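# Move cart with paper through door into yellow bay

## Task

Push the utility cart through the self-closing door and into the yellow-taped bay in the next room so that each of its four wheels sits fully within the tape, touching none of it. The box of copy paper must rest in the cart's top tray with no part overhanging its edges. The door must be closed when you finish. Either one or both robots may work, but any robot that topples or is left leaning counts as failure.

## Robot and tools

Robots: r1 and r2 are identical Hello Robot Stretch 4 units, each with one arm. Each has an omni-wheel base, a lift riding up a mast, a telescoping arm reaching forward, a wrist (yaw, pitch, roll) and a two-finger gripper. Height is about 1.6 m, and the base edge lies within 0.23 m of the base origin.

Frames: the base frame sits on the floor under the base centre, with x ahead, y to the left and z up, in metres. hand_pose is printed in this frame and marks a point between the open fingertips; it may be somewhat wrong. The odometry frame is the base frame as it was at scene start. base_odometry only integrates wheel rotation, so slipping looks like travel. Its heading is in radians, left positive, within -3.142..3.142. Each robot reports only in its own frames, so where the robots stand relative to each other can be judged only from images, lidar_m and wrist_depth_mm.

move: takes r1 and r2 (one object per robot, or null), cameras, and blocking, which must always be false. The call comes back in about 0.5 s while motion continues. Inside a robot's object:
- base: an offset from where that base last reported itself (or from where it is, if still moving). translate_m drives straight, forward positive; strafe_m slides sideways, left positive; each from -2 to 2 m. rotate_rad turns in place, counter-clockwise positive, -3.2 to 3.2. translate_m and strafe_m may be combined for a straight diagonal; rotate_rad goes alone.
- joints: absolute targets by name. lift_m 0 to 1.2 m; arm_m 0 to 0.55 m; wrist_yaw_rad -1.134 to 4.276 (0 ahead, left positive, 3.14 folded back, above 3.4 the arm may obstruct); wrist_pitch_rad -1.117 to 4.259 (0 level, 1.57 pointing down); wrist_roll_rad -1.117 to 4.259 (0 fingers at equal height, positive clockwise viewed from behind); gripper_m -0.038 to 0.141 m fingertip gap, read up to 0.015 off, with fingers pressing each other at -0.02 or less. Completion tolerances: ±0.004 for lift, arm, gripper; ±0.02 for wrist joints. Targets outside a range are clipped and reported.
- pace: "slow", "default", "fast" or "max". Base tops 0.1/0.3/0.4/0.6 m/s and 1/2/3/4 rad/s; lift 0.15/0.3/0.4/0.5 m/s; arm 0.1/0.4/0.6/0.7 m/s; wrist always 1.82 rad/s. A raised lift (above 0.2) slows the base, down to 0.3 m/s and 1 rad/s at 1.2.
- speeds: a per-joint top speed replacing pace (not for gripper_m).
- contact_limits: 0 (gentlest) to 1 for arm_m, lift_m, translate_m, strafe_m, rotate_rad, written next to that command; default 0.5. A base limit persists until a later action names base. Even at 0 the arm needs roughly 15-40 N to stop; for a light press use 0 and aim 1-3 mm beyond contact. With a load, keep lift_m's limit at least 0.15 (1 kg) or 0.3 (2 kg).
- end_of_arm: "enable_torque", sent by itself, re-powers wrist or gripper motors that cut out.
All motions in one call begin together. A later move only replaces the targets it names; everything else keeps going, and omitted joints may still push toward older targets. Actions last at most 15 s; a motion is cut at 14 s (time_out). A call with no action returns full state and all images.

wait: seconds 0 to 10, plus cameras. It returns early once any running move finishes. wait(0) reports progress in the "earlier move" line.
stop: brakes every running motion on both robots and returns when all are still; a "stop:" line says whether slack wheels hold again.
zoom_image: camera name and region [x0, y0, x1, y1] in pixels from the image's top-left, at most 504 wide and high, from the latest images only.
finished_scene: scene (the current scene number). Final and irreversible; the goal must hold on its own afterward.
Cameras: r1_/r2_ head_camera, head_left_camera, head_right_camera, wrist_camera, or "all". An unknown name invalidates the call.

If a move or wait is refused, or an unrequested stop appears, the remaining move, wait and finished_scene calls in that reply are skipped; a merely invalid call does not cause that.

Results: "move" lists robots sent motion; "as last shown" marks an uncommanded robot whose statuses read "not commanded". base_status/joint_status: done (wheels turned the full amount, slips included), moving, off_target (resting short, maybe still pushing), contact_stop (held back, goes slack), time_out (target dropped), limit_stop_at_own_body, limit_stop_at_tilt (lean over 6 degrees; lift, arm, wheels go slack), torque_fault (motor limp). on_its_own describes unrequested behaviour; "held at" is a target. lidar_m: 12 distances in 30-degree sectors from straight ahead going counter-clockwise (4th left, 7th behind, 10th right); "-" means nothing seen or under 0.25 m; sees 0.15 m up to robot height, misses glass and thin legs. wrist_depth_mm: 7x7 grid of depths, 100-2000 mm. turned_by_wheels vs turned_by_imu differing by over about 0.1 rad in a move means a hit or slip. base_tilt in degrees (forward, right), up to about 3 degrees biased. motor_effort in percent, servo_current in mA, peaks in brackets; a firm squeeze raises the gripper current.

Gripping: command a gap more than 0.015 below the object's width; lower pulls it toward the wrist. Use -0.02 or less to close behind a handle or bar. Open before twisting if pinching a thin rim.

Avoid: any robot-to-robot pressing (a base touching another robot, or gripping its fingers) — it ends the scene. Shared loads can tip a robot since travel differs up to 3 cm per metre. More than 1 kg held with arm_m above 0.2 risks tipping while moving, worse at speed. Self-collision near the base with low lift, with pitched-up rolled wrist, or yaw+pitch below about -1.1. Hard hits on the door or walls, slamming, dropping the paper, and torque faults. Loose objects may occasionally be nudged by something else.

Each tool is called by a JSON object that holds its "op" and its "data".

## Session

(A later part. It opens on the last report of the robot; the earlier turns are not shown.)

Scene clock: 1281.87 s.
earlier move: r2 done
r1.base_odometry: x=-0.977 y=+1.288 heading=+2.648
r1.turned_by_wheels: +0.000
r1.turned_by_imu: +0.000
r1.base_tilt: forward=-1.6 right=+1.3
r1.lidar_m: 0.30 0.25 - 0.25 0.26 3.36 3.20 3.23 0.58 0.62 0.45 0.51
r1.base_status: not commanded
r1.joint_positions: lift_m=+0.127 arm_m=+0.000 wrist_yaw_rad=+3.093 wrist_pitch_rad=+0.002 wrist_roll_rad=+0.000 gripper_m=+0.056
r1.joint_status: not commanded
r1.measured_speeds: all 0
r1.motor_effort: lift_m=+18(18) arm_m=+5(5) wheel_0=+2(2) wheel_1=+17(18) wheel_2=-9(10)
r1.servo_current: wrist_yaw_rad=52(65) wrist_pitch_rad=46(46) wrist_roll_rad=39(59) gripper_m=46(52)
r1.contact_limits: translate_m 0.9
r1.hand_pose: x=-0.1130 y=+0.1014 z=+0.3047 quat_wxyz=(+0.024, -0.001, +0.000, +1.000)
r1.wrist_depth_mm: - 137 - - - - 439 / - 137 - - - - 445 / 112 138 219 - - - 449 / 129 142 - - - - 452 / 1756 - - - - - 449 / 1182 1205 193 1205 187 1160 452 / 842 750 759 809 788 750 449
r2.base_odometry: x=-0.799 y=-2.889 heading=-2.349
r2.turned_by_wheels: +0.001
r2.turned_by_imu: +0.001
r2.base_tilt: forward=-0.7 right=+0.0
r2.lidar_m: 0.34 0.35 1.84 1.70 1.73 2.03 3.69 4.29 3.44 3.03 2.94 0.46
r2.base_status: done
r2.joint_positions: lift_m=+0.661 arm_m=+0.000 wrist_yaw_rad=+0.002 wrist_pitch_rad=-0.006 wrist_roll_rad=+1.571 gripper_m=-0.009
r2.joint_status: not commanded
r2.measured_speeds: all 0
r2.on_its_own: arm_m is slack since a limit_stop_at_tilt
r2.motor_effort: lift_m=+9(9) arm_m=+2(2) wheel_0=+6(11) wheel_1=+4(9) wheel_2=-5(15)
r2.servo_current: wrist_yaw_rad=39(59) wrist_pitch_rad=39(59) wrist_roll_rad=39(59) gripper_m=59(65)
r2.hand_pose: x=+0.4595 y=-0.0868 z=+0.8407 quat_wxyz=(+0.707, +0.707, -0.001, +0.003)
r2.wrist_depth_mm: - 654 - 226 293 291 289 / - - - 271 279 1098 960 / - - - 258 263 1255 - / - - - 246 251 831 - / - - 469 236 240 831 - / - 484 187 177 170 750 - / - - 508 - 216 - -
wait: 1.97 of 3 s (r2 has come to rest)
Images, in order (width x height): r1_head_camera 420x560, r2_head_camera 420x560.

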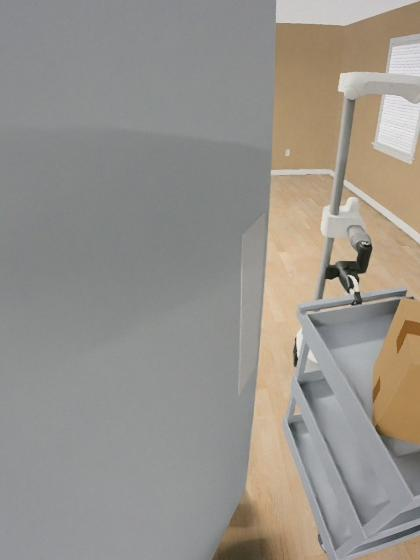

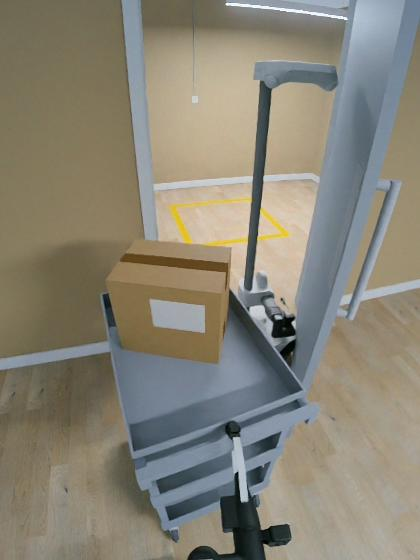

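{"op": "move", "data": {"blocking": false, "r2": {"base":{"translate_m":0.02,"strafe_m":0.12},"pace":"slow"}}}

{"op": "wait", "data": {"seconds": 3, "cameras": ["r1_head_camera","r2_head_camera"]}}

Scene clock: 1293.03 s.
move: r2 moving
r1: as last shown
r1.contact_limits: translate_m 0.9
r2.base_odometry: x=-0.792 y=-2.900 heading=-2.349
r2.turned_by_wheels: -0.001
r2.turned_by_imu: +0.000
r2.base_tilt: forward=-0.8 right=+0.1
r2.lidar_m: 0.35 0.33 1.84 1.71 1.72 2.04 3.69 4.29 3.46 3.04 2.89 0.45
r2.base_status: translate_m moving; strafe_m moving
r2.joint_positions: lift_m=+0.661 arm_m=+0.000 wrist_yaw_rad=+0.001 wrist_pitch_rad=-0.006 wrist_roll_rad=+1.571 gripper_m=-0.009
r2.joint_status: not commanded
r2.measured_speeds: translate_m=+0.009 strafe_m=+0.051 rotate_rad=-0.007 lift_m=+0.000 arm_m=+0.000 wrist_yaw_rad=-0.028 wrist_pitch_rad=+0.000 wrist_roll_rad=+0.000
r2.on_its_own: arm_m is slack since a limit_stop_at_tilt
r2.motor_effort: lift_m=+9(9) arm_m=+2(2) wheel_0=-5(7) wheel_1=+8(9) wheel_2=-9(9)
r2.servo_current: wrist_yaw_rad=46(59) wrist_pitch_rad=46(52) wrist_roll_rad=52(52) gripper_m=65(65)
r2.hand_pose: x=+0.4593 y=-0.0872 z=+0.8407 quat_wxyz=(+0.707, +0.707, -0.002, +0.002)
r2.wrist_depth_mm: - - - 229 296 296 291 / 1618 - - 273 283 1060 991 / 1537 - - 259 266 1308 564 / - - - 246 252 820 - / - - 473 200 239 831 - / - 480 184 176 170 759 - / - - 504 - 217 - -
pictures: none

Scene clock: 1294.97 s.
earlier move: r2 done
r1.base_odometry: x=-0.977 y=+1.288 heading=+2.648
r1.turned_by_wheels: +0.000
r1.turned_by_imu: +0.000
r1.base_tilt: forward=-1.6 right=+1.3
r1.lidar_m: 0.30 0.25 - 0.25 0.27 3.36 3.18 3.25 0.61 0.65 0.47 0.55
r1.base_status: not commanded
r1.joint_positions: lift_m=+0.127 arm_m=+0.000 wrist_yaw_rad=+3.093 wrist_pitch_rad=+0.002 wrist_roll_rad=+0.000 gripper_m=+0.056
r1.joint_status: not commanded
r1.measured_speeds: all 0
r1.motor_effort: lift_m=+18(18) arm_m=+5(5) wheel_0=+1(2) wheel_1=+17(18) wheel_2=-9(10)
r1.servo_current: wrist_yaw_rad=46(72) wrist_pitch_rad=46(52) wrist_roll_rad=52(65) gripper_m=46(46)
r1.contact_limits: translate_m 0.9
r1.hand_pose: x=-0.1130 y=+0.1014 z=+0.3047 quat_wxyz=(+0.024, -0.001, +0.000, +1.000)
r1.wrist_depth_mm: - 137 - - - - 442 / - 137 - - - - 445 / 112 138 218 - - - 445 / 129 142 - - - - 449 / 1756 - - - - - 449 / 1205 1205 192 1182 187 1182 452 / 842 750 750 820 798 741 452
r2.base_odometry: x=-0.728 y=-2.987 heading=-2.349
r2.turned_by_wheels: +0.000
r2.turned_by_imu: +0.000
r2.base_tilt: forward=-0.7 right=+0.1
r2.lidar_m: 0.36 0.38 1.77 1.59 1.61 1.91 3.64 4.34 3.59 3.14 2.86 0.47
r2.base_status: done
r2.joint_positions: lift_m=+0.661 arm_m=+0.000 wrist_yaw_rad=-0.005 wrist_pitch_rad=-0.006 wrist_roll_rad=+1.571 gripper_m=-0.009
r2.joint_status: not commanded
r2.measured_speeds: all 0
r2.on_its_own: arm_m is slack since a limit_stop_at_tilt
r2.motor_effort: lift_m=+9(9) arm_m=+2(2) wheel_0=-8(13) wheel_1=+4(9) wheel_2=-5(11)
r2.servo_current: wrist_yaw_rad=52(65) wrist_pitch_rad=46(52) wrist_roll_rad=39(59) gripper_m=59(65)
r2.hand_pose: x=+0.4588 y=-0.0890 z=+0.8407 quat_wxyz=(+0.707, +0.707, -0.004, +0.000)
r2.wrist_depth_mm: - - - 264 273 290 289 / 1537 - - 257 260 1182 976 / - - - 250 253 1863 - / - - 574 241 243 831 - / - 492 477 196 236 820 - / - 500 186 176 171 - - / - - 535 - 222 - -
wait: 1.93 of 3 s (r2 has come to rest)
Images, in order (width x height): r1_head_camera 420x560, r2_head_camera 420x560.

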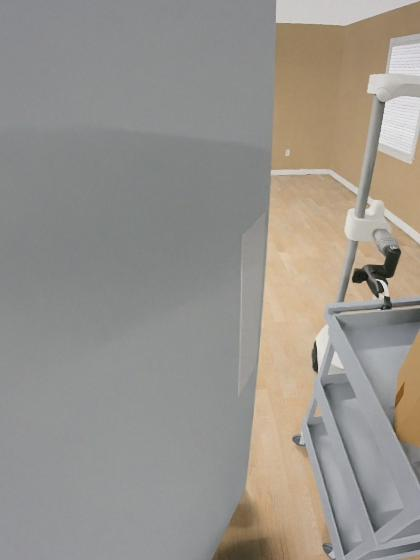

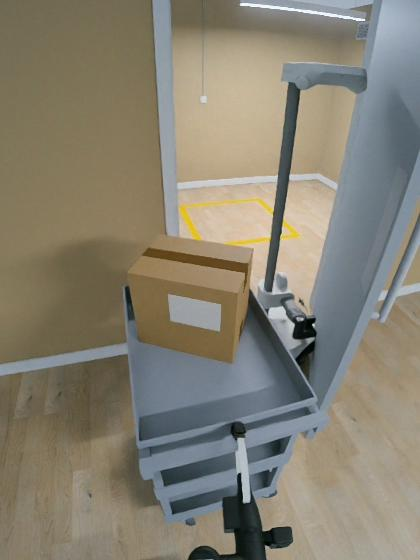

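{"op": "move", "data": {"blocking": false, "r2": {"joints":{"gripper_m":0.141}}}}

{"op": "wait", "data": {"seconds": 2}}

{"op": "move", "data": {"blocking": false, "r2": {"base":{"translate_m":-0.2}}}}

{"op": "wait", "data": {"seconds": 3}}

{"op": "move", "data": {"blocking": false, "r2": {"base":{"strafe_m":0.9},"joints":{"gripper_m":-0.02}}}}

{"op": "wait", "data": {"seconds": 6}}

{"op": "move", "data": {"blocking": false, "r2": {"base":{"rotate_rad":-1.33},"pace":"slow"}}}

{"op": "wait", "data": {"seconds": 4, "cameras": ["r2_head_camera"]}}

Scene clock: 1317.23 s.
move: r2 moving
r1: as last shown
r1.contact_limits: translate_m 0.9
r2.base_odometry: x=-0.728 y=-2.987 heading=-2.349
r2.turned_by_wheels: +0.000
r2.turned_by_imu: +0.001
r2.base_tilt: forward=-0.7 right=+0.1
r2.lidar_m: 0.35 0.37 1.77 1.60 1.59 1.92 3.58 4.32 3.59 3.11 2.87 0.46
r2.base_status: not commanded
r2.joint_positions: lift_m=+0.661 arm_m=+0.000 wrist_yaw_rad=-0.005 wrist_pitch_rad=-0.006 wrist_roll_rad=+1.571 gripper_m=+0.013
r2.joint_status: gripper_m moving
r2.measured_speeds: translate_m=+0.000 strafe_m=+0.000 rotate_rad=+0.001 lift_m=+0.000 arm_m=+0.000 wrist_yaw_rad=+0.000 wrist_pitch_rad=+0.000 wrist_roll_rad=+0.000
r2.on_its_own: arm_m is slack since a limit_stop_at_tilt
r2.motor_effort: lift_m=+9(9) arm_m=+2(2) wheel_0=-7(8) wheel_1=+3(4) wheel_2=-4(5)
r2.servo_current: wrist_yaw_rad=46(59) wrist_pitch_rad=46(52) wrist_roll_rad=52(52) gripper_m=91(91)
r2.hand_pose: x=+0.4588 y=-0.0890 z=+0.8407 quat_wxyz=(+0.707, +0.707, -0.004, +0.000)
r2.wrist_depth_mm: - - - 263 278 281 290 / 1576 - - 264 266 1205 1008 / - - - 253 256 1863 - / - - 597 245 249 831 - / - 492 480 200 239 809 - / - 508 189 179 176 - - / - 138 535 - 135 - -
pictures: none

Scene clock: 1319.13 s.
earlier move: r2 done
r1.base_odometry: x=-0.977 y=+1.288 heading=+2.648
r1.turned_by_wheels: +0.000
r1.turned_by_imu: +0.000
r1.base_tilt: forward=-1.6 right=+1.3
r1.lidar_m: 0.30 0.25 - 0.25 0.26 3.33 3.20 3.23 0.59 0.62 0.47 0.54
r1.base_status: not commanded
r1.joint_positions: lift_m=+0.127 arm_m=+0.000 wrist_yaw_rad=+3.093 wrist_pitch_rad=+0.002 wrist_roll_rad=+0.000 gripper_m=+0.056
r1.joint_status: not commanded
r1.measured_speeds: all 0
r1.motor_effort: lift_m=+18(18) arm_m=+5(5) wheel_0=+2(2) wheel_1=+17(18) wheel_2=-9(10)
r1.servo_current: wrist_yaw_rad=65(72) wrist_pitch_rad=46(52) wrist_roll_rad=59(72) gripper_m=46(46)
r1.contact_limits: translate_m 0.9
r1.hand_pose: x=-0.1130 y=+0.1014 z=+0.3047 quat_wxyz=(+0.024, -0.001, +0.000, +1.000)
r1.wrist_depth_mm: - 137 - - - - 439 / - 137 - - - - 442 / 112 138 219 - - - 445 / 129 142 - - - - 449 / 1708 - - - - - 452 / 1182 1205 191 1205 186 1138 449 / 854 750 759 809 788 741 445
r2.base_odometry: x=-0.728 y=-2.987 heading=-2.349
r2.turned_by_wheels: +0.000
r2.turned_by_imu: +0.000
r2.base_tilt: forward=-0.7 right=+0.1
r2.lidar_m: 0.36 0.38 1.79 1.60 1.61 1.90 3.57 4.34 3.58 3.13 2.82 0.44
r2.base_status: not commanded
r2.joint_positions: lift_m=+0.661 arm_m=+0.000 wrist_yaw_rad=-0.005 wrist_pitch_rad=-0.006 wrist_roll_rad=+1.571 gripper_m=+0.141
r2.joint_status: all done
r2.measured_speeds: all 0
r2.on_its_own: arm_m is slack since a limit_stop_at_tilt
r2.motor_effort: lift_m=+10(10) arm_m=+2(2) wheel_0=-5(8) wheel_1=+3(4) wheel_2=-4(5)
r2.servo_current: wrist_yaw_rad=52(65) wrist_pitch_rad=46(52) wrist_roll_rad=46(59) gripper_m=52(130)
r2.hand_pose: x=+0.4589 y=-0.0888 z=+0.8406 quat_wxyz=(+0.707, +0.707, -0.004, +0.000)
r2.wrist_depth_mm: - - - 264 283 291 290 / 1499 - - 266 272 1182 960 / - - - 256 260 1863 - / - - 585 249 253 798 - / - 500 480 201 244 831 - / - 508 190 185 176 - - / - 122 539 - - - -
wait: 1.90 of 2 s (r2 has come to rest)
pictures: none

Scene clock: 1319.63 s.
move: r2 moving
r1: as last shown
r1.contact_limits: translate_m 0.9
r2.base_odometry: x=-0.706 y=-2.965 heading=-2.349
r2.turned_by_wheels: +0.000
r2.turned_by_imu: +0.000
r2.base_tilt: forward=-0.6 right=+0.1
r2.lidar_m: 0.40 0.41 1.81 1.60 1.59 1.92 3.55 4.30 3.61 3.13 2.90 0.47
r2.base_status: translate_m moving
r2.joint_positions: lift_m=+0.660 arm_m=+0.000 wrist_yaw_rad=-0.003 wrist_pitch_rad=-0.001 wrist_roll_rad=+1.571 gripper_m=+0.141
r2.joint_status: not commanded
r2.measured_speeds: translate_m=-0.120 strafe_m=-0.001 rotate_rad=+0.004 lift_m=+0.000 arm_m=+0.000 wrist_yaw_rad=+0.000 wrist_pitch_rad=+0.000 wrist_roll_rad=+0.000
r2.on_its_own: arm_m is slack since a limit_stop_at_tilt
r2.motor_effort: lift_m=+15(15) arm_m=+2(2) wheel_0=-6(10) wheel_1=-8(8) wheel_2=+12(13)
r2.servo_current: wrist_yaw_rad=59(59) wrist_pitch_rad=33(52) wrist_roll_rad=39(52) gripper_m=52(52)
r2.hand_pose: x=+0.4590 y=-0.0882 z=+0.8388 quat_wxyz=(+0.707, +0.707, -0.001, -0.001)
r2.wrist_depth_mm: 1576 - - 287 310 312 314 / 1537 - - 293 1229 1229 1008 / - - - 283 - 759 - / - - 549 274 878 854 - / - 512 500 267 271 - - / - 184 206 207 191 188 - / - - 569 - - - -
pictures: none

Scene clock: 1321.20 s.
earlier move: r2 done
r1.base_odometry: x=-0.977 y=+1.288 heading=+2.648
r1.turned_by_wheels: +0.000
r1.turned_by_imu: +0.000
r1.base_tilt: forward=-1.6 right=+1.3
r1.lidar_m: 0.32 0.25 - 0.25 0.28 3.33 3.18 3.25 0.58 0.65 0.47 0.57
r1.base_status: not commanded
r1.joint_positions: lift_m=+0.127 arm_m=+0.000 wrist_yaw_rad=+3.093 wrist_pitch_rad=+0.002 wrist_roll_rad=+0.000 gripper_m=+0.056
r1.joint_status: not commanded
r1.measured_speeds: all 0
r1.motor_effort: lift_m=+18(18) arm_m=+5(5) wheel_0=+2(2) wheel_1=+17(18) wheel_2=-9(10)
r1.servo_current: wrist_yaw_rad=46(65) wrist_pitch_rad=46(52) wrist_roll_rad=39(65) gripper_m=52(52)
r1.contact_limits: translate_m 0.9
r1.hand_pose: x=-0.1130 y=+0.1014 z=+0.3047 quat_wxyz=(+0.024, -0.001, +0.000, +1.000)
r1.wrist_depth_mm: - 137 - - - - 439 / - 137 - - - - 442 / 112 138 219 - - - 452 / 128 142 - - - - 449 / 1708 - - - - - 449 / 1182 1205 192 1182 188 1160 452 / 854 759 759 788 788 741 452
r2.base_odometry: x=-0.588 y=-2.845 heading=-2.349
r2.turned_by_wheels: +0.000
r2.turned_by_imu: +0.000
r2.base_tilt: forward=-0.7 right=+0.1
r2.lidar_m: 0.58 1.69 1.80 1.55 1.55 1.85 3.48 4.12 3.62 3.17 3.18 0.64
r2.base_status: done
r2.joint_positions: lift_m=+0.660 arm_m=+0.000 wrist_yaw_rad=-0.003 wrist_pitch_rad=-0.001 wrist_roll_rad=+1.571 gripper_m=+0.141
r2.joint_status: not commanded
r2.measured_speeds: all 0
r2.on_its_own: arm_m is slack since a limit_stop_at_tilt
r2.motor_effort: lift_m=+15(15) arm_m=+2(3) wheel_0=-3(10) wheel_1=-4(9) wheel_2=+2(13)
r2.servo_current: wrist_yaw_rad=52(59) wrist_pitch_rad=33(52) wrist_roll_rad=52(59) gripper_m=52(59)
r2.hand_pose: x=+0.4590 y=-0.0882 z=+0.8388 quat_wxyz=(+0.707, +0.707, -0.001, -0.001)
r2.wrist_depth_mm: - - - - - 1255 1160 / 1708 - - 473 - 1182 477 / - - - 462 - 798 462 / - - 778 449 - - 449 / - - 691 433 - - 433 / - 185 707 368 183 188 424 / - - 759 - - - -
wait: 1.57 of 3 s (r2 has come to rest)
pictures: none

Scene clock: 1321.70 s.
move: r2 moving
r1: as last shown
r1.contact_limits: translate_m 0.9
r2.base_odometry: x=-0.562 y=-2.870 heading=-2.349
r2.turned_by_wheels: +0.000
r2.turned_by_imu: +0.000
r2.base_tilt: forward=-0.7 right=+0.1
r2.lidar_m: 0.54 1.68 1.74 1.51 1.55 1.84 3.41 4.15 3.70 3.22 3.20 0.65
r2.base_status: strafe_m moving
r2.joint_positions: lift_m=+0.660 arm_m=+0.000 wrist_yaw_rad=-0.003 wrist_pitch_rad=-0.001 wrist_roll_rad=+1.571 gripper_m=+0.129
r2.joint_status: gripper_m moving
r2.measured_speeds: translate_m=+0.001 strafe_m=+0.142 rotate_rad=-0.008 lift_m=+0.000 arm_m=+0.000 wrist_yaw_rad=+0.000 wrist_pitch_rad=+0.000 wrist_roll_rad=+0.000
r2.on_its_own: arm_m is slack since a limit_stop_at_tilt
r2.motor_effort: lift_m=+15(15) arm_m=+2(2) wheel_0=-12(13) wheel_1=+11(12) wheel_2=+0(2)
r2.servo_current: wrist_yaw_rad=52(59) wrist_pitch_rad=33(46) wrist_roll_rad=46(52) gripper_m=98(104)
r2.hand_pose: x=+0.4590 y=-0.0882 z=+0.8388 quat_wxyz=(+0.707, +0.707, -0.001, -0.001)
r2.wrist_depth_mm: - - - 424 - 1229 1078 / 1756 - - 473 1430 647 473 / - - - 455 - 788 455 / - - 683 442 - - 436 / - - 699 430 1025 - 430 / - 186 218 413 190 - 415 / - - - - - - 404
pictures: none

Scene clock: 1325.53 s.
earlier move: r2 done
r1.base_odometry: x=-0.977 y=+1.288 heading=+2.648
r1.turned_by_wheels: +0.000
r1.turned_by_imu: +0.000
r1.base_tilt: forward=-1.6 right=+1.3
r1.lidar_m: 0.31 0.25 - 0.25 0.26 3.35 3.19 3.24 0.60 0.63 0.47 0.54
r1.base_status: not commanded
r1.joint_positions: lift_m=+0.127 arm_m=+0.000 wrist_yaw_rad=+3.093 wrist_pitch_rad=+0.002 wrist_roll_rad=+0.000 gripper_m=+0.056
r1.joint_status: not commanded
r1.measured_speeds: all 0
r1.motor_effort: lift_m=+18(18) arm_m=+5(5) wheel_0=+2(2) wheel_1=+17(18) wheel_2=-9(10)
r1.servo_current: wrist_yaw_rad=59(72) wrist_pitch_rad=39(52) wrist_roll_rad=46(72) gripper_m=46(52)
r1.contact_limits: translate_m 0.9
r1.hand_pose: x=-0.1130 y=+0.1014 z=+0.3047 quat_wxyz=(+0.024, -0.001, +0.000, +1.000)
r1.wrist_depth_mm: - 137 - - - - 442 / - 137 - - - - 449 / 112 138 220 - - - 449 / 129 142 - - - - 452 / 1661 - - - - - 452 / 1182 1205 192 1160 187 1160 449 / 854 750 759 798 788 732 452
r2.base_odometry: x=+0.053 y=-3.477 heading=-2.349
r2.turned_by_wheels: +0.000
r2.turned_by_imu: +0.001
r2.base_tilt: forward=-0.7 right=+0.1
r2.lidar_m: 1.47 1.35 0.78 0.68 0.67 0.83 1.51 4.33 4.61 4.05 0.95 1.02
r2.base_status: done
r2.joint_positions: lift_m=+0.660 arm_m=+0.000 wrist_yaw_rad=-0.003 wrist_pitch_rad=-0.001 wrist_roll_rad=+1.571 gripper_m=-0.019
r2.joint_status: all done
r2.measured_speeds: all 0
r2.on_its_own: arm_m is slack since a limit_stop_at_tilt
r2.motor_effort: lift_m=+15(15) arm_m=+2(2) wheel_0=-1(15) wheel_1=+2(13) wheel_2=+0(2)
r2.servo_current: wrist_yaw_rad=46(59) wrist_pitch_rad=39(46) wrist_roll_rad=39(59) gripper_m=91(156)
r2.hand_pose: x=+0.4590 y=-0.0882 z=+0.8388 quat_wxyz=(+0.707, +0.707, -0.001, -0.001)
r2.wrist_depth_mm: 1499 - - - - 1430 1138 / - - - - - 1397 1160 / - - - - - 1336 1182 / - - - - - 1308 1160 / - - - - - 1255 1182 / - - 181 200 169 - 1118 / - - - - - - 1160
wait: 3.83 of 6 s (r2 has come to rest)
pictures: none

Scene clock: 1326.03 s.
move: r2 moving
r1: as last shown
r1.contact_limits: translate_m 0.9
r2.base_odometry: x=+0.053 y=-3.477 heading=-2.474
r2.turned_by_wheels: -0.125
r2.turned_by_imu: -0.122
r2.base_tilt: forward=-0.7 right=+0.1
r2.lidar_m: 1.49 1.49 0.86 0.69 0.67 0.75 1.22 4.30 4.80 4.08 0.94 0.97
r2.base_status: rotate_rad moving
r2.joint_positions: lift_m=+0.660 arm_m=+0.000 wrist_yaw_rad=-0.003 wrist_pitch_rad=-0.001 wrist_roll_rad=+1.571 gripper_m=-0.019
r2.joint_status: not commanded
r2.measured_speeds: translate_m=+0.002 strafe_m=+0.002 rotate_rad=-0.481 lift_m=+0.000 arm_m=+0.000 wrist_yaw_rad=+0.000 wrist_pitch_rad=+0.000 wrist_roll_rad=+0.000
r2.on_its_own: arm_m is slack since a limit_stop_at_tilt
r2.motor_effort: lift_m=+15(15) arm_m=+2(2) wheel_0=+5(10) wheel_1=+7(8) wheel_2=+9(9)
r2.servo_current: wrist_yaw_rad=39(59) wrist_pitch_rad=39(46) wrist_roll_rad=39(52) gripper_m=85(98)
r2.hand_pose: x=+0.4591 y=-0.0882 z=+0.8388 quat_wxyz=(+0.707, +0.707, -0.001, -0.001)
r2.wrist_depth_mm: 1708 - - 1008 - 1537 - / 1618 - - - - 1464 1160 / - - - - - 1397 1182 / - - - - - 1366 1182 / - - - - - 1281 1182 / - - 181 200 170 - 1118 / - - - - - - 1118
pictures: none

Scene clock: 1328.17 s.
earlier move: r2 done
r1.base_odometry: x=-0.977 y=+1.288 heading=+2.648
r1.turned_by_wheels: +0.000
r1.turned_by_imu: +0.000
r1.base_tilt: forward=-1.6 right=+1.3
r1.lidar_m: 0.32 0.25 - 0.25 0.26 3.36 3.17 3.22 0.59 0.67 0.48 0.55
r1.base_status: not commanded
r1.joint_positions: lift_m=+0.127 arm_m=+0.000 wrist_yaw_rad=+3.093 wrist_pitch_rad=+0.002 wrist_roll_rad=+0.000 gripper_m=+0.056
r1.joint_status: not commanded
r1.measured_speeds: all 0
r1.motor_effort: lift_m=+18(18) arm_m=+5(5) wheel_0=+2(2) wheel_1=+17(18) wheel_2=-9(10)
r1.servo_current: wrist_yaw_rad=59(65) wrist_pitch_rad=39(52) wrist_roll_rad=52(65) gripper_m=33(46)
r1.contact_limits: translate_m 0.9
r1.hand_pose: x=-0.1130 y=+0.1014 z=+0.3047 quat_wxyz=(+0.024, -0.001, +0.000, +1.000)
r1.wrist_depth_mm: - 137 - - - - 442 / - 138 - - - - 449 / 112 138 219 - - - 449 / 129 142 - - - - 449 / 1661 - - - - - 452 / 1205 1205 192 1182 187 1160 449 / 842 750 750 798 788 741 449
r2.base_odometry: x=+0.053 y=-3.477 heading=+2.605
r2.turned_by_wheels: -1.204
r2.turned_by_imu: -1.171
r2.base_tilt: forward=-0.7 right=+0.1
r2.lidar_m: 1.34 0.93 1.28 1.48 0.98 0.70 0.66 0.71 1.02 2.89 4.52 4.21
r2.base_status: done
r2.joint_positions: lift_m=+0.660 arm_m=+0.000 wrist_yaw_rad=-0.003 wrist_pitch_rad=-0.001 wrist_roll_rad=+1.571 gripper_m=-0.019
r2.joint_status: not commanded
r2.measured_speeds: all 0
r2.on_its_own: arm_m is slack since a limit_stop_at_tilt
r2.motor_effort: lift_m=+15(15) arm_m=+2(2) wheel_0=+5(12) wheel_1=+4(10) wheel_2=+7(9)
r2.servo_current: wrist_yaw_rad=46(65) wrist_pitch_rad=39(46) wrist_roll_rad=52(59) gripper_m=91(98)
r2.hand_pose: x=+0.4591 y=-0.0882 z=+0.8388 quat_wxyz=(+0.707, +0.707, -0.001, -0.001)
r2.wrist_depth_mm: - - - - - 1618 1118 / - - - - - 1618 1138 / - - - - - 1661 1182 / - - - - - 1708 1182 / - - - - - 1756 1160 / - - 187 202 181 1537 1182 / - - - - - 1397 1098
wait: 2.13 of 4 s (r2 has come to rest)
Images, in order (width x height): r2_head_camera 420x560.

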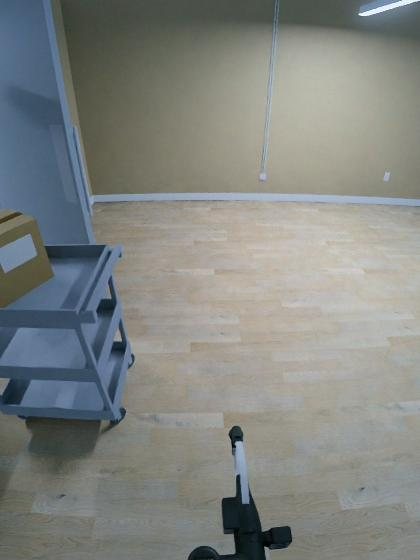

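{"op": "move", "data": {"blocking": false, "r2": {"base":{"strafe_m":0.84,"translate_m":0.05}}}}

{"op": "wait", "data": {"seconds": 6, "cameras": ["r2_head_camera","r1_head_camera"]}}

Scene clock: 1335.33 s.
move: r2 moving
r1: as last shown
r1.contact_limits: translate_m 0.9
r2.base_odometry: x=+0.034 y=-3.506 heading=+2.605
r2.turned_by_wheels: +0.000
r2.turned_by_imu: +0.000
r2.base_tilt: forward=-0.7 right=+0.1
r2.lidar_m: 1.24 0.90 1.26 1.43 0.99 0.71 0.68 0.71 1.00 2.88 4.55 4.19
r2.base_status: translate_m moving; strafe_m moving
r2.joint_positions: lift_m=+0.660 arm_m=+0.000 wrist_yaw_rad=-0.003 wrist_pitch_rad=-0.001 wrist_roll_rad=+1.571 gripper_m=-0.019
r2.joint_status: not commanded
r2.measured_speeds: translate_m=+0.007 strafe_m=+0.136 rotate_rad=+0.003 lift_m=+0.000 arm_m=+0.000 wrist_yaw_rad=+0.000 wrist_pitch_rad=+0.000 wrist_roll_rad=+0.000
r2.on_its_own: arm_m is slack since a limit_stop_at_tilt
r2.motor_effort: lift_m=+15(15) arm_m=+2(2) wheel_0=-10(10) wheel_1=+12(12) wheel_2=-4(5)
r2.servo_current: wrist_yaw_rad=52(59) wrist_pitch_rad=39(46) wrist_roll_rad=46(65) gripper_m=98(98)
r2.hand_pose: x=+0.4591 y=-0.0882 z=+0.8388 quat_wxyz=(+0.707, +0.707, -0.001, -0.001)
r2.wrist_depth_mm: - - - - - 1661 1138 / - - - - - 1708 1182 / - - - - - 1708 1160 / - - - - - 1708 1182 / - - - - - 1756 1182 / - - 187 201 181 1618 1182 / - - - - - 123 1118
pictures: none

Scene clock: 1339.00 s.
earlier move: r2 done
r1.base_odometry: x=-0.977 y=+1.288 heading=+2.648
r1.turned_by_wheels: +0.000
r1.turned_by_imu: +0.000
r1.base_tilt: forward=-1.6 right=+1.3
r1.lidar_m: 0.31 0.25 - 0.25 0.27 3.36 3.19 3.25 0.59 0.62 0.46 0.55
r1.base_status: not commanded
r1.joint_positions: lift_m=+0.127 arm_m=+0.000 wrist_yaw_rad=+3.093 wrist_pitch_rad=+0.002 wrist_roll_rad=+0.000 gripper_m=+0.056
r1.joint_status: not commanded
r1.measured_speeds: all 0
r1.motor_effort: lift_m=+18(18) arm_m=+5(5) wheel_0=+1(3) wheel_1=+17(18) wheel_2=-9(10)
r1.servo_current: wrist_yaw_rad=46(65) wrist_pitch_rad=39(52) wrist_roll_rad=46(65) gripper_m=39(52)
r1.contact_limits: translate_m 0.9
r1.hand_pose: x=-0.1130 y=+0.1014 z=+0.3047 quat_wxyz=(+0.024, -0.001, +0.000, +1.000)
r1.wrist_depth_mm: - 137 - - - - 442 / - 138 - - - - 445 / 112 138 218 - - - 445 / 129 142 - - - - 452 / 1661 - - - - - 449 / 1205 1205 191 1205 187 1160 452 / 831 750 750 798 788 732 445
r2.base_odometry: x=-0.419 y=-4.173 heading=+2.605
r2.turned_by_wheels: +0.000
r2.turned_by_imu: +0.001
r2.base_tilt: forward=-0.7 right=+0.0
r2.lidar_m: 0.82 0.93 0.68 0.64 0.70 0.75 0.70 0.76 1.04 3.12 5.39 0.86
r2.base_status: done
r2.joint_positions: lift_m=+0.660 arm_m=+0.000 wrist_yaw_rad=-0.003 wrist_pitch_rad=-0.001 wrist_roll_rad=+1.571 gripper_m=-0.019
r2.joint_status: not commanded
r2.measured_speeds: all 0
r2.on_its_own: arm_m is slack since a limit_stop_at_tilt
r2.motor_effort: lift_m=+15(15) arm_m=+2(2) wheel_0=-1(11) wheel_1=+2(12) wheel_2=-6(8)
r2.servo_current: wrist_yaw_rad=65(65) wrist_pitch_rad=46(46) wrist_roll_rad=33(65) gripper_m=91(98)
r2.hand_pose: x=+0.4591 y=-0.0882 z=+0.8388 quat_wxyz=(+0.707, +0.707, -0.001, -0.001)
r2.wrist_depth_mm: - - - 591 - - - / - - - 591 - - - / - - - 878 - - - / - - 778 707 1060 - - / - - 668 603 1060 - - / - 1397 186 202 170 - 976 / 1661 1921 - - - 123 1160
wait: 3.67 of 6 s (r2 has come to rest)
pictures: r1_head_camera, r2_head_camera
Images, in order (width x height): r1_head_camera 420x560, r2_head_camera 420x560.

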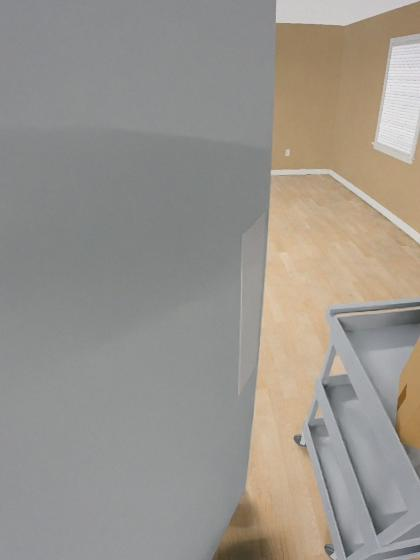

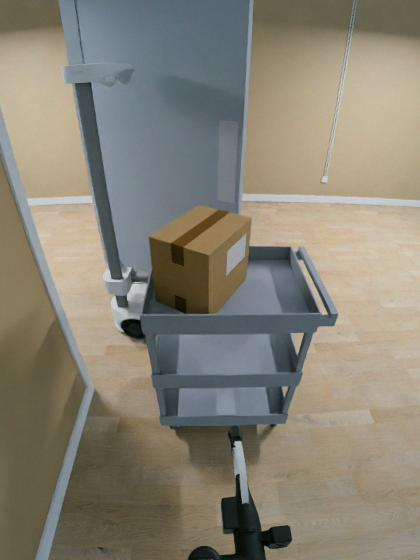

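{"op": "move", "data": {"blocking": false, "r2": {"base":{"translate_m":0.35},"pace":"slow"}}}

{"op": "wait", "data": {"seconds": 5, "cameras": ["r2_head_camera","r1_head_camera"]}}

Scene clock: 1344.80 s.
move: r2 moving
r1: as last shown
r1.contact_limits: translate_m 0.9
r2.base_odometry: x=-0.430 y=-4.167 heading=+2.605
r2.turned_by_wheels: +0.000
r2.turned_by_imu: +0.000
r2.base_tilt: forward=-0.7 right=+0.1
r2.lidar_m: 0.81 0.92 0.66 0.64 0.69 0.74 0.72 0.78 1.09 3.16 5.36 0.84
r2.base_status: translate_m moving
r2.joint_positions: lift_m=+0.660 arm_m=+0.000 wrist_yaw_rad=-0.003 wrist_pitch_rad=-0.001 wrist_roll_rad=+1.571 gripper_m=-0.019
r2.joint_status: not commanded
r2.measured_speeds: translate_m=+0.048 strafe_m=+0.000 rotate_rad=+0.001 lift_m=+0.000 arm_m=+0.000 wrist_yaw_rad=+0.000 wrist_pitch_rad=+0.000 wrist_roll_rad=+0.000
r2.on_its_own: arm_m is slack since a limit_stop_at_tilt
r2.motor_effort: lift_m=+15(15) arm_m=+2(2) wheel_0=+9(9) wheel_1=+6(8) wheel_2=-9(10)
r2.servo_current: wrist_yaw_rad=59(59) wrist_pitch_rad=33(52) wrist_roll_rad=52(59) gripper_m=91(91)
r2.hand_pose: x=+0.4591 y=-0.0882 z=+0.8388 quat_wxyz=(+0.707, +0.707, -0.001, -0.001)
r2.wrist_depth_mm: - - - 580 - - - / - - - 585 - - - / - - - 591 - - - / - - 759 591 - - - / - - 654 591 - - - / - 1397 187 202 178 - 991 / 1661 1983 - - - 123 -
pictures: none

Scene clock: 1349.07 s.
earlier move: r2 done
r1.base_odometry: x=-0.977 y=+1.288 heading=+2.648
r1.turned_by_wheels: +0.000
r1.turned_by_imu: +0.000
r1.base_tilt: forward=-1.6 right=+1.3
r1.lidar_m: 0.29 0.25 - 0.25 0.28 3.37 3.18 3.23 0.61 0.68 0.46 0.55
r1.base_status: not commanded
r1.joint_positions: lift_m=+0.127 arm_m=+0.000 wrist_yaw_rad=+3.093 wrist_pitch_rad=+0.002 wrist_roll_rad=+0.000 gripper_m=+0.056
r1.joint_status: not commanded
r1.measured_speeds: all 0
r1.motor_effort: lift_m=+18(18) arm_m=+5(5) wheel_0=+1(2) wheel_1=+17(18) wheel_2=-9(10)
r1.servo_current: wrist_yaw_rad=65(72) wrist_pitch_rad=39(52) wrist_roll_rad=59(65) gripper_m=46(46)
r1.contact_limits: translate_m 0.9
r1.hand_pose: x=-0.1130 y=+0.1014 z=+0.3047 quat_wxyz=(+0.024, -0.001, +0.000, +1.000)
r1.wrist_depth_mm: - 137 - - - - 442 / - 138 - - - - 442 / 112 138 218 - - - 449 / 129 142 - - - - 449 / 1756 - - - - - 455 / 1205 1205 192 1182 188 1182 449 / 866 750 759 798 788 732 452
r2.base_odometry: x=-0.720 y=-3.994 heading=+2.605
r2.turned_by_wheels: +0.000
r2.turned_by_imu: +0.001
r2.base_tilt: forward=-0.7 right=+0.1
r2.lidar_m: 0.47 0.52 0.64 0.64 0.68 0.96 1.04 1.12 1.59 4.63 0.69 0.51
r2.base_status: done
r2.joint_positions: lift_m=+0.660 arm_m=+0.000 wrist_yaw_rad=-0.003 wrist_pitch_rad=-0.001 wrist_roll_rad=+1.571 gripper_m=-0.019
r2.joint_status: not commanded
r2.measured_speeds: all 0
r2.on_its_own: arm_m is slack since a limit_stop_at_tilt
r2.motor_effort: lift_m=+15(15) arm_m=+2(2) wheel_0=+3(10) wheel_1=+4(8) wheel_2=-6(10)
r2.servo_current: wrist_yaw_rad=52(59) wrist_pitch_rad=39(52) wrist_roll_rad=46(65) gripper_m=91(98)
r2.hand_pose: x=+0.4591 y=-0.0882 z=+0.8388 quat_wxyz=(+0.707, +0.707, -0.001, -0.001)
r2.wrist_depth_mm: - - - 249 - 654 - / - - - 251 - 691 - / - - - 253 254 699 - / - 442 439 256 - 699 - / - 362 362 257 - 715 - / 306 306 186 201 170 723 - / 324 314 322 - - - -
wait: 4.27 of 5 s (r2 has come to rest)
pictures: r1_head_camera, r2_head_camera
Images, in order (width x height): r1_head_camera 420x560, r2_head_camera 420x560.

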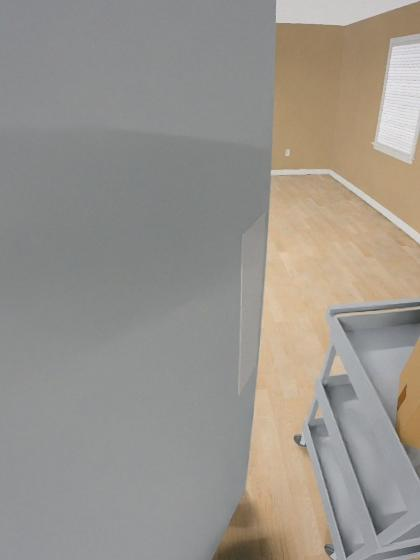

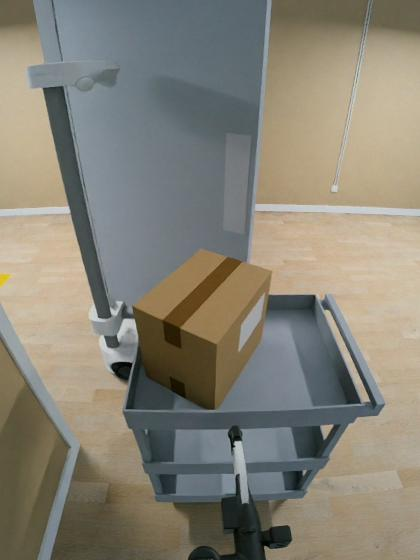

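{"op": "move", "data": {"blocking": false, "r2": {"base":{"translate_m":0.25},"pace":"slow"}}}

{"op": "wait", "data": {"seconds": 5, "cameras": ["r2_head_camera","r1_head_camera"]}}

Scene clock: 1356.03 s.
move: r2 moving
r1: as last shown
r1.contact_limits: translate_m 0.9
r2.base_odometry: x=-0.731 y=-3.988 heading=+2.605
r2.turned_by_wheels: +0.000
r2.turned_by_imu: +0.001
r2.base_tilt: forward=-0.7 right=+0.1
r2.lidar_m: 0.45 0.50 0.66 0.62 0.67 0.95 1.05 1.14 1.60 4.70 0.70 0.48
r2.base_status: translate_m moving
r2.joint_positions: lift_m=+0.660 arm_m=+0.000 wrist_yaw_rad=-0.003 wrist_pitch_rad=-0.001 wrist_roll_rad=+1.571 gripper_m=-0.019
r2.joint_status: not commanded
r2.measured_speeds: translate_m=+0.048 strafe_m=+0.000 rotate_rad=-0.001 lift_m=+0.000 arm_m=+0.000 wrist_yaw_rad=+0.000 wrist_pitch_rad=+0.000 wrist_roll_rad=+0.000
r2.on_its_own: arm_m is slack since a limit_stop_at_tilt
r2.motor_effort: lift_m=+15(15) arm_m=+2(2) wheel_0=+5(9) wheel_1=+5(6) wheel_2=-9(11)
r2.servo_current: wrist_yaw_rad=33(59) wrist_pitch_rad=33(39) wrist_roll_rad=46(65) gripper_m=91(104)
r2.hand_pose: x=+0.4591 y=-0.0882 z=+0.8388 quat_wxyz=(+0.707, +0.707, -0.001, -0.001)
r2.wrist_depth_mm: - - - 237 239 647 - / - - - 240 - 676 - / - - - 243 245 676 - / - 430 430 245 244 691 - / 342 353 353 246 - 691 - / 297 298 187 202 170 699 - / 319 300 309 - - - -
pictures: none

Scene clock: 1359.30 s.
earlier move: r2 done
r1.base_odometry: x=-0.977 y=+1.288 heading=+2.648
r1.turned_by_wheels: +0.000
r1.turned_by_imu: +0.000
r1.base_tilt: forward=-1.6 right=+1.3
r1.lidar_m: 0.30 0.25 - 0.25 0.28 3.37 3.15 3.22 0.60 0.64 0.36 0.29
r1.base_status: not commanded
r1.joint_positions: lift_m=+0.127 arm_m=+0.000 wrist_yaw_rad=+3.093 wrist_pitch_rad=+0.002 wrist_roll_rad=+0.000 gripper_m=+0.056
r1.joint_status: not commanded
r1.measured_speeds: all 0
r1.motor_effort: lift_m=+18(18) arm_m=+5(5) wheel_0=+2(2) wheel_1=+17(18) wheel_2=-9(10)
r1.servo_current: wrist_yaw_rad=39(65) wrist_pitch_rad=39(52) wrist_roll_rad=33(72) gripper_m=39(52)
r1.contact_limits: translate_m 0.9
r1.hand_pose: x=-0.1130 y=+0.1014 z=+0.3047 quat_wxyz=(+0.024, -0.001, +0.000, +1.000)
r1.wrist_depth_mm: - 137 - - - - 439 / - 137 - - - - 442 / 112 138 218 - - - 449 / 129 142 - - - - 452 / 1708 - - - - - 452 / 1205 1205 191 1182 187 1160 452 / 866 750 759 798 788 732 452
r2.base_odometry: x=-0.935 y=-3.867 heading=+2.605
r2.turned_by_wheels: +0.000
r2.turned_by_imu: +0.001
r2.base_tilt: forward=-0.7 right=+0.1
r2.lidar_m: 0.47 0.54 0.65 0.61 0.66 0.92 1.29 1.39 1.95 5.16 0.52 0.46
r2.base_status: done
r2.joint_positions: lift_m=+0.660 arm_m=+0.000 wrist_yaw_rad=+0.000 wrist_pitch_rad=-0.001 wrist_roll_rad=+1.571 gripper_m=-0.019
r2.joint_status: not commanded
r2.measured_speeds: all 0
r2.on_its_own: arm_m is slack since a limit_stop_at_tilt
r2.motor_effort: lift_m=+15(15) arm_m=+2(2) wheel_0=+6(12) wheel_1=+6(8) wheel_2=-6(15)
r2.servo_current: wrist_yaw_rad=52(65) wrist_pitch_rad=46(46) wrist_roll_rad=52(65) gripper_m=85(104)
r2.hand_pose: x=+0.4593 y=-0.0875 z=+0.8388 quat_wxyz=(+0.707, +0.707, +0.000, +0.000)
r2.wrist_depth_mm: - - - 188 188 1808 - / - - - 197 197 640 - / - - 480 206 207 647 - / - 436 427 217 218 676 - / - 387 387 227 229 - - / 347 347 186 202 178 - - / 320 315 322 - - - -
wait: 3.27 of 5 s (r2 has come to rest)
pictures: r1_head_camera, r2_head_camera
Images, in order (width x height): r1_head_camera 420x560, r2_head_camera 420x560.

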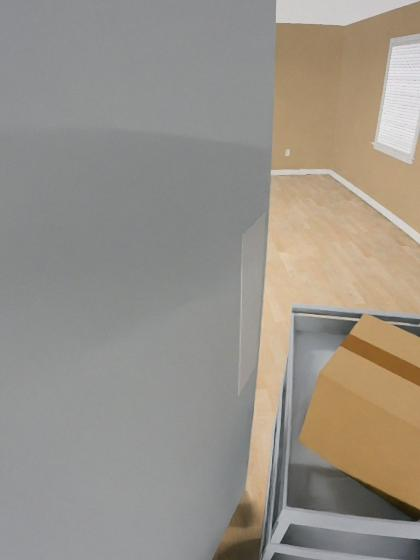

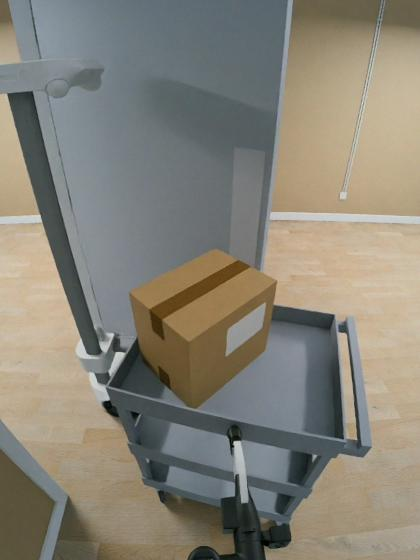

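{"op": "move", "data": {"blocking": false, "r2": {"base":{"translate_m":-0.06,"strafe_m":-0.17},"pace":"default"}}}

{"op": "move", "data": {"blocking": false, "r1": {"base":{"translate_m":-0.6},"pace":"slow","contact_limits":{"translate_m":0.9}}}}

{"op": "wait", "data": {"seconds": 3}}

{"op": "move", "data": {"blocking": false, "r2": {"base":{"translate_m":0.14},"pace":"slow"}}}

{"op": "wait", "data": {"seconds": 5, "cameras": ["r2_head_camera","r1_head_camera"]}}

Scene clock: 1368.43 s.
move: r2 moving
r1: as last shown
r1.contact_limits: translate_m 0.9
r2.base_odometry: x=-0.911 y=-3.846 heading=+2.606
r2.turned_by_wheels: +0.001
r2.turned_by_imu: +0.001
r2.base_tilt: forward=-0.6 right=+0.0
r2.lidar_m: 0.46 0.55 0.68 0.65 0.71 0.99 1.31 1.34 1.91 5.12 4.76 0.43
r2.base_status: translate_m moving; strafe_m moving
r2.joint_positions: lift_m=+0.660 arm_m=+0.000 wrist_yaw_rad=+0.000 wrist_pitch_rad=-0.001 wrist_roll_rad=+1.571 gripper_m=-0.019
r2.joint_status: not commanded
r2.measured_speeds: translate_m=-0.041 strafe_m=-0.117 rotate_rad=+0.002 lift_m=+0.000 arm_m=+0.000 wrist_yaw_rad=+0.000 wrist_pitch_rad=+0.000 wrist_roll_rad=+0.000
r2.on_its_own: arm_m is slack since a limit_stop_at_tilt
r2.motor_effort: lift_m=+15(15) arm_m=+2(2) wheel_0=+10(14) wheel_1=-10(11) wheel_2=+8(8)
r2.servo_current: wrist_yaw_rad=46(59) wrist_pitch_rad=46(46) wrist_roll_rad=52(52) gripper_m=72(85)
r2.hand_pose: x=+0.4593 y=-0.0875 z=+0.8388 quat_wxyz=(+0.707, +0.707, +0.000, +0.000)
r2.wrist_depth_mm: - - - 189 188 609 - / - - - 198 198 634 - / - - - 208 209 654 - / - 484 459 218 217 691 - / - 415 415 227 229 - - / - 375 187 202 170 732 - / 345 340 340 - - - -
pictures: none

Scene clock: 1368.93 s.
earlier move: r2 moving
move: r1 moving
r1.base_odometry: x=-0.966 y=+1.282 heading=+2.647
r1.turned_by_wheels: -0.001
r1.turned_by_imu: -0.001
r1.base_tilt: forward=-1.6 right=+1.3
r1.lidar_m: 0.31 0.25 - 0.25 0.28 3.35 3.16 3.24 0.61 0.61 0.35 0.29
r1.base_status: translate_m moving
r1.joint_positions: lift_m=+0.127 arm_m=+0.000 wrist_yaw_rad=+3.093 wrist_pitch_rad=+0.002 wrist_roll_rad=+0.000 gripper_m=+0.056
r1.joint_status: not commanded
r1.measured_speeds: translate_m=-0.049 strafe_m=+0.000 rotate_rad=-0.003 lift_m=+0.000 arm_m=+0.000 wrist_yaw_rad=+0.000 wrist_pitch_rad=+0.000 wrist_roll_rad=+0.000
r1.motor_effort: lift_m=+18(18) arm_m=+5(5) wheel_0=-16(17) wheel_1=+2(16) wheel_2=+1(10)
r1.servo_current: wrist_yaw_rad=46(59) wrist_pitch_rad=46(46) wrist_roll_rad=39(65) gripper_m=46(46)
r1.contact_limits: translate_m 0.9
r1.hand_pose: x=-0.1130 y=+0.1014 z=+0.3047 quat_wxyz=(+0.024, -0.001, +0.000, +1.000)
r1.wrist_depth_mm: - 137 - - - - 442 / - 138 - - - - 442 / 112 138 218 - - - 459 / 129 142 - - - - 466 / 1756 - - - - - 469 / 1205 1160 193 1205 187 1138 462 / 854 750 750 798 788 768 452
r2.base_odometry: x=-0.842 y=-3.789 heading=+2.606
r2.turned_by_wheels: +0.000
r2.turned_by_imu: +0.000
r2.base_tilt: forward=-0.7 right=+0.1
r2.lidar_m: 0.46 0.56 0.77 0.72 0.80 1.12 1.28 1.33 1.88 5.06 4.82 0.44
r2.base_status: translate_m moving; strafe_m moving
r2.joint_positions: lift_m=+0.660 arm_m=+0.000 wrist_yaw_rad=+0.000 wrist_pitch_rad=-0.001 wrist_roll_rad=+1.571 gripper_m=-0.019
r2.joint_status: not commanded
r2.measured_speeds: translate_m=-0.058 strafe_m=-0.164 rotate_rad=-0.003 lift_m=+0.000 arm_m=+0.000 wrist_yaw_rad=+0.000 wrist_pitch_rad=+0.000 wrist_roll_rad=+0.000
r2.on_its_own: arm_m is slack since a limit_stop_at_tilt
r2.motor_effort: lift_m=+15(15) arm_m=+2(2) wheel_0=+5(13) wheel_1=-4(12) wheel_2=+6(9)
r2.servo_current: wrist_yaw_rad=46(46) wrist_pitch_rad=39(46) wrist_roll_rad=52(52) gripper_m=78(78)
r2.hand_pose: x=+0.4593 y=-0.0875 z=+0.8388 quat_wxyz=(+0.707, +0.707, +0.000, +0.000)
r2.wrist_depth_mm: - - - 192 - 1576 1138 / - - - 202 204 207 206 / - - - 211 213 668 - / - - - 222 223 691 - / - 521 508 231 234 - - / - 459 186 201 170 - - / - 404 407 - - - -
pictures: none

Scene clock: 1370.30 s.
earlier move: r1 moving; r2 done
r1.base_odometry: x=-0.857 y=+1.223 heading=+2.648
r1.turned_by_wheels: +0.001
r1.turned_by_imu: +0.000
r1.base_tilt: forward=-1.6 right=+1.2
r1.lidar_m: 0.28 0.25 0.25 0.25 0.34 3.02 3.04 3.10 0.63 0.58 0.54 0.42
r1.base_status: translate_m moving
r1.joint_positions: lift_m=+0.127 arm_m=+0.000 wrist_yaw_rad=+3.093 wrist_pitch_rad=+0.002 wrist_roll_rad=+0.000 gripper_m=+0.056
r1.joint_status: not commanded
r1.measured_speeds: translate_m=-0.101 strafe_m=+0.001 rotate_rad=-0.001 lift_m=+0.000 arm_m=+0.000 wrist_yaw_rad=+0.000 wrist_pitch_rad=+0.000 wrist_roll_rad=+0.000
r1.motor_effort: lift_m=+18(18) arm_m=+5(5) wheel_0=-5(19) wheel_1=-3(16) wheel_2=+3(10)
r1.servo_current: wrist_yaw_rad=59(72) wrist_pitch_rad=39(52) wrist_roll_rad=65(65) gripper_m=39(46)
r1.contact_limits: translate_m 0.9
r1.hand_pose: x=-0.1130 y=+0.1014 z=+0.3047 quat_wxyz=(+0.024, -0.001, +0.000, +1.000)
r1.wrist_depth_mm: - 137 - - - - - / - 137 - - - - - / 112 138 219 - - - - / 129 142 - - - - - / 1708 - - - - - - / 1205 1205 194 1205 188 1160 1118 / 854 741 759 798 798 788 809
r2.base_odometry: x=-0.796 y=-3.751 heading=+2.605
r2.turned_by_wheels: +0.000
r2.turned_by_imu: +0.000
r2.base_tilt: forward=-0.7 right=+0.1
r2.lidar_m: 0.46 0.53 0.85 0.80 0.80 1.21 1.25 1.30 1.86 4.98 4.82 0.45
r2.base_status: done
r2.joint_positions: lift_m=+0.660 arm_m=+0.000 wrist_yaw_rad=-0.006 wrist_pitch_rad=-0.001 wrist_roll_rad=+1.571 gripper_m=-0.019
r2.joint_status: not commanded
r2.measured_speeds: translate_m=+0.000 strafe_m=+0.000 rotate_rad=+0.000 lift_m=+0.000 arm_m=+0.000 wrist_yaw_rad=-0.014 wrist_pitch_rad=+0.000 wrist_roll_rad=+0.000
r2.on_its_own: arm_m is slack since a limit_stop_at_tilt
r2.motor_effort: lift_m=+15(15) arm_m=+2(2) wheel_0=+4(13) wheel_1=-3(12) wheel_2=-1(9)
r2.servo_current: wrist_yaw_rad=52(59) wrist_pitch_rad=46(52) wrist_roll_rad=39(65) gripper_m=65(85)
r2.hand_pose: x=+0.4588 y=-0.0891 z=+0.8388 quat_wxyz=(+0.707, +0.707, -0.002, -0.002)
r2.wrist_depth_mm: - - - 200 - 1618 1160 / - - - 207 - 1661 1160 / - - - 214 220 221 220 / - - - 220 221 691 - / - - - 226 229 707 - / - 521 190 201 179 - - / - 146 445 - - - -
wait: 1.37 of 3 s (r2 has come to rest)
pictures: none

Scene clock: 1370.80 s.
earlier move: r1 moving
move: r2 moving
r1.base_odometry: x=-0.813 y=+1.199 heading=+2.648
r1.turned_by_wheels: +0.000
r1.turned_by_imu: +0.000
r1.base_tilt: forward=-1.6 right=+1.2
r1.lidar_m: 0.34 0.25 0.25 0.25 0.39 3.02 2.99 3.04 2.66 0.57 0.59 0.46
r1.base_status: translate_m moving
r1.joint_positions: lift_m=+0.127 arm_m=+0.000 wrist_yaw_rad=+3.093 wrist_pitch_rad=+0.002 wrist_roll_rad=+0.000 gripper_m=+0.056
r1.joint_status: not commanded
r1.measured_speeds: translate_m=-0.100 strafe_m=+0.000 rotate_rad=-0.002 lift_m=+0.000 arm_m=+0.000 wrist_yaw_rad=+0.000 wrist_pitch_rad=+0.000 wrist_roll_rad=+0.000
r1.motor_effort: lift_m=+18(18) arm_m=+5(5) wheel_0=-4(7) wheel_1=-6(6) wheel_2=+5(5)
r1.servo_current: wrist_yaw_rad=59(65) wrist_pitch_rad=52(52) wrist_roll_rad=46(65) gripper_m=39(46)
r1.contact_limits: translate_m 0.9
r1.hand_pose: x=-0.1130 y=+0.1014 z=+0.3047 quat_wxyz=(+0.024, -0.001, +0.000, +1.000)
r1.wrist_depth_mm: - 137 - - - - - / - 137 - - - - - / 112 138 220 - - - - / 129 142 - - - - - / 1661 - - - - - - / 1205 1182 193 1205 187 1138 1138 / 854 750 759 809 788 778 820
r2.base_odometry: x=-0.806 y=-3.745 heading=+2.604
r2.turned_by_wheels: -0.001
r2.turned_by_imu: -0.001
r2.base_tilt: forward=-0.7 right=+0.1
r2.lidar_m: 0.44 0.50 0.83 0.79 0.84 1.19 1.26 1.33 1.88 4.99 4.83 0.45
r2.base_status: translate_m moving
r2.joint_positions: lift_m=+0.660 arm_m=+0.000 wrist_yaw_rad=-0.012 wrist_pitch_rad=-0.001 wrist_roll_rad=+1.571 gripper_m=-0.019
r2.joint_status: not commanded
r2.measured_speeds: translate_m=+0.049 strafe_m=+0.000 rotate_rad=+0.002 lift_m=+0.000 arm_m=+0.000 wrist_yaw_rad=-0.011 wrist_pitch_rad=+0.000 wrist_roll_rad=+0.000
r2.on_its_own: arm_m is slack since a limit_stop_at_tilt
r2.motor_effort: lift_m=+15(15) arm_m=+2(2) wheel_0=+6(8) wheel_1=+7(8) wheel_2=-25(25)
r2.servo_current: wrist_yaw_rad=59(65) wrist_pitch_rad=39(46) wrist_roll_rad=52(59) gripper_m=65(78)
r2.hand_pose: x=+0.4582 y=-0.0908 z=+0.8388 quat_wxyz=(+0.707, +0.707, -0.005, -0.004)
r2.wrist_depth_mm: - - - 204 - 1708 1118 / - - - 208 - 1661 1182 / - - - 213 217 221 220 / - - - 220 220 683 - / - - - 224 227 699 - / - 517 188 198 177 - - / - - 445 - - - -
pictures: none

Scene clock: 1372.97 s.
earlier move: r1 moving; r2 done
r1.base_odometry: x=-0.622 y=+1.096 heading=+2.648
r1.turned_by_wheels: +0.000
r1.turned_by_imu: +0.000
r1.base_tilt: forward=-1.6 right=+1.3
r1.lidar_m: 0.56 0.41 0.35 0.37 2.30 2.94 2.78 2.82 2.62 0.59 0.60 0.57
r1.base_status: translate_m moving
r1.joint_positions: lift_m=+0.127 arm_m=+0.000 wrist_yaw_rad=+3.093 wrist_pitch_rad=+0.002 wrist_roll_rad=+0.000 gripper_m=+0.056
r1.joint_status: not commanded
r1.measured_speeds: translate_m=-0.099 strafe_m=+0.002 rotate_rad=+0.002 lift_m=+0.000 arm_m=+0.000 wrist_yaw_rad=+0.000 wrist_pitch_rad=+0.000 wrist_roll_rad=+0.000
r1.motor_effort: lift_m=+18(18) arm_m=+5(5) wheel_0=-4(8) wheel_1=-4(7) wheel_2=+4(5)
r1.servo_current: wrist_yaw_rad=46(72) wrist_pitch_rad=46(52) wrist_roll_rad=65(65) gripper_m=46(46)
r1.contact_limits: translate_m 0.9
r1.hand_pose: x=-0.1130 y=+0.1014 z=+0.3047 quat_wxyz=(+0.024, -0.001, +0.000, +1.000)
r1.wrist_depth_mm: - 137 - - - - - / - 137 - - - - - / 112 138 219 - - - - / 129 142 - - - - - / 1708 - - - - - - / 1182 1205 191 1182 188 1160 1138 / 866 759 750 798 788 778 809
r2.base_odometry: x=-0.916 y=-3.680 heading=+2.604
r2.turned_by_wheels: +0.000
r2.turned_by_imu: -0.001
r2.base_tilt: forward=-0.7 right=+0.1
r2.lidar_m: 0.43 0.45 0.81 0.79 0.84 1.17 1.38 1.49 2.04 5.00 4.66 0.47
r2.base_status: done
r2.joint_positions: lift_m=+0.660 arm_m=+0.000 wrist_yaw_rad=-0.013 wrist_pitch_rad=-0.001 wrist_roll_rad=+1.571 gripper_m=-0.019
r2.joint_status: not commanded
r2.measured_speeds: all 0
r2.on_its_own: arm_m is slack since a limit_stop_at_tilt
r2.motor_effort: lift_m=+15(15) arm_m=+3(3) wheel_0=+4(9) wheel_1=+6(9) wheel_2=-20(26)
r2.servo_current: wrist_yaw_rad=78(91) wrist_pitch_rad=39(46) wrist_roll_rad=46(59) gripper_m=65(78)
r2.hand_pose: x=+0.4581 y=-0.0911 z=+0.8388 quat_wxyz=(+0.707, +0.707, -0.005, -0.004)
r2.wrist_depth_mm: - - - - - 1618 1118 / - - - 233 - 1661 1138 / - - - 231 237 1366 237 / - - - 230 231 683 - / - - - 230 230 - - / - 723 189 198 177 - - / - - 469 - - - -
wait: 2.17 of 5 s (r2 has come to rest)
pictures: r1_head_camera, r2_head_camera
Images, in order (width x height): r1_head_camera 420x560, r2_head_camera 420x560.

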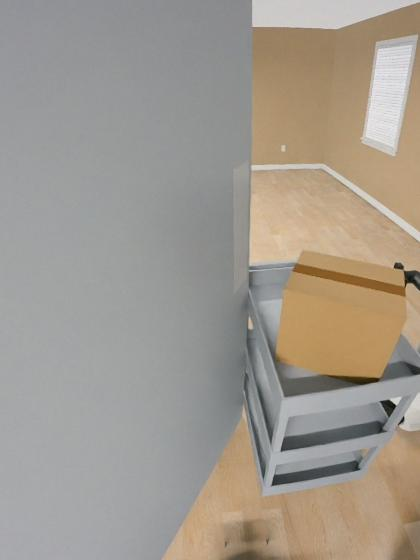

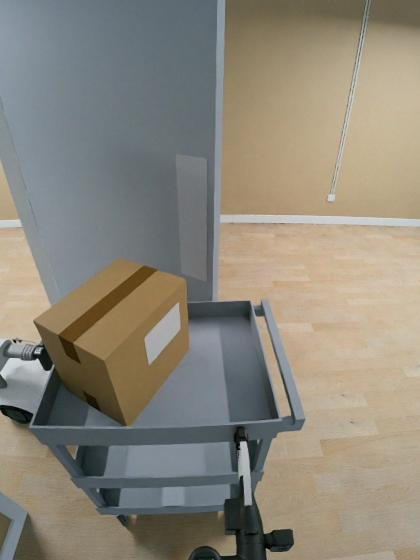

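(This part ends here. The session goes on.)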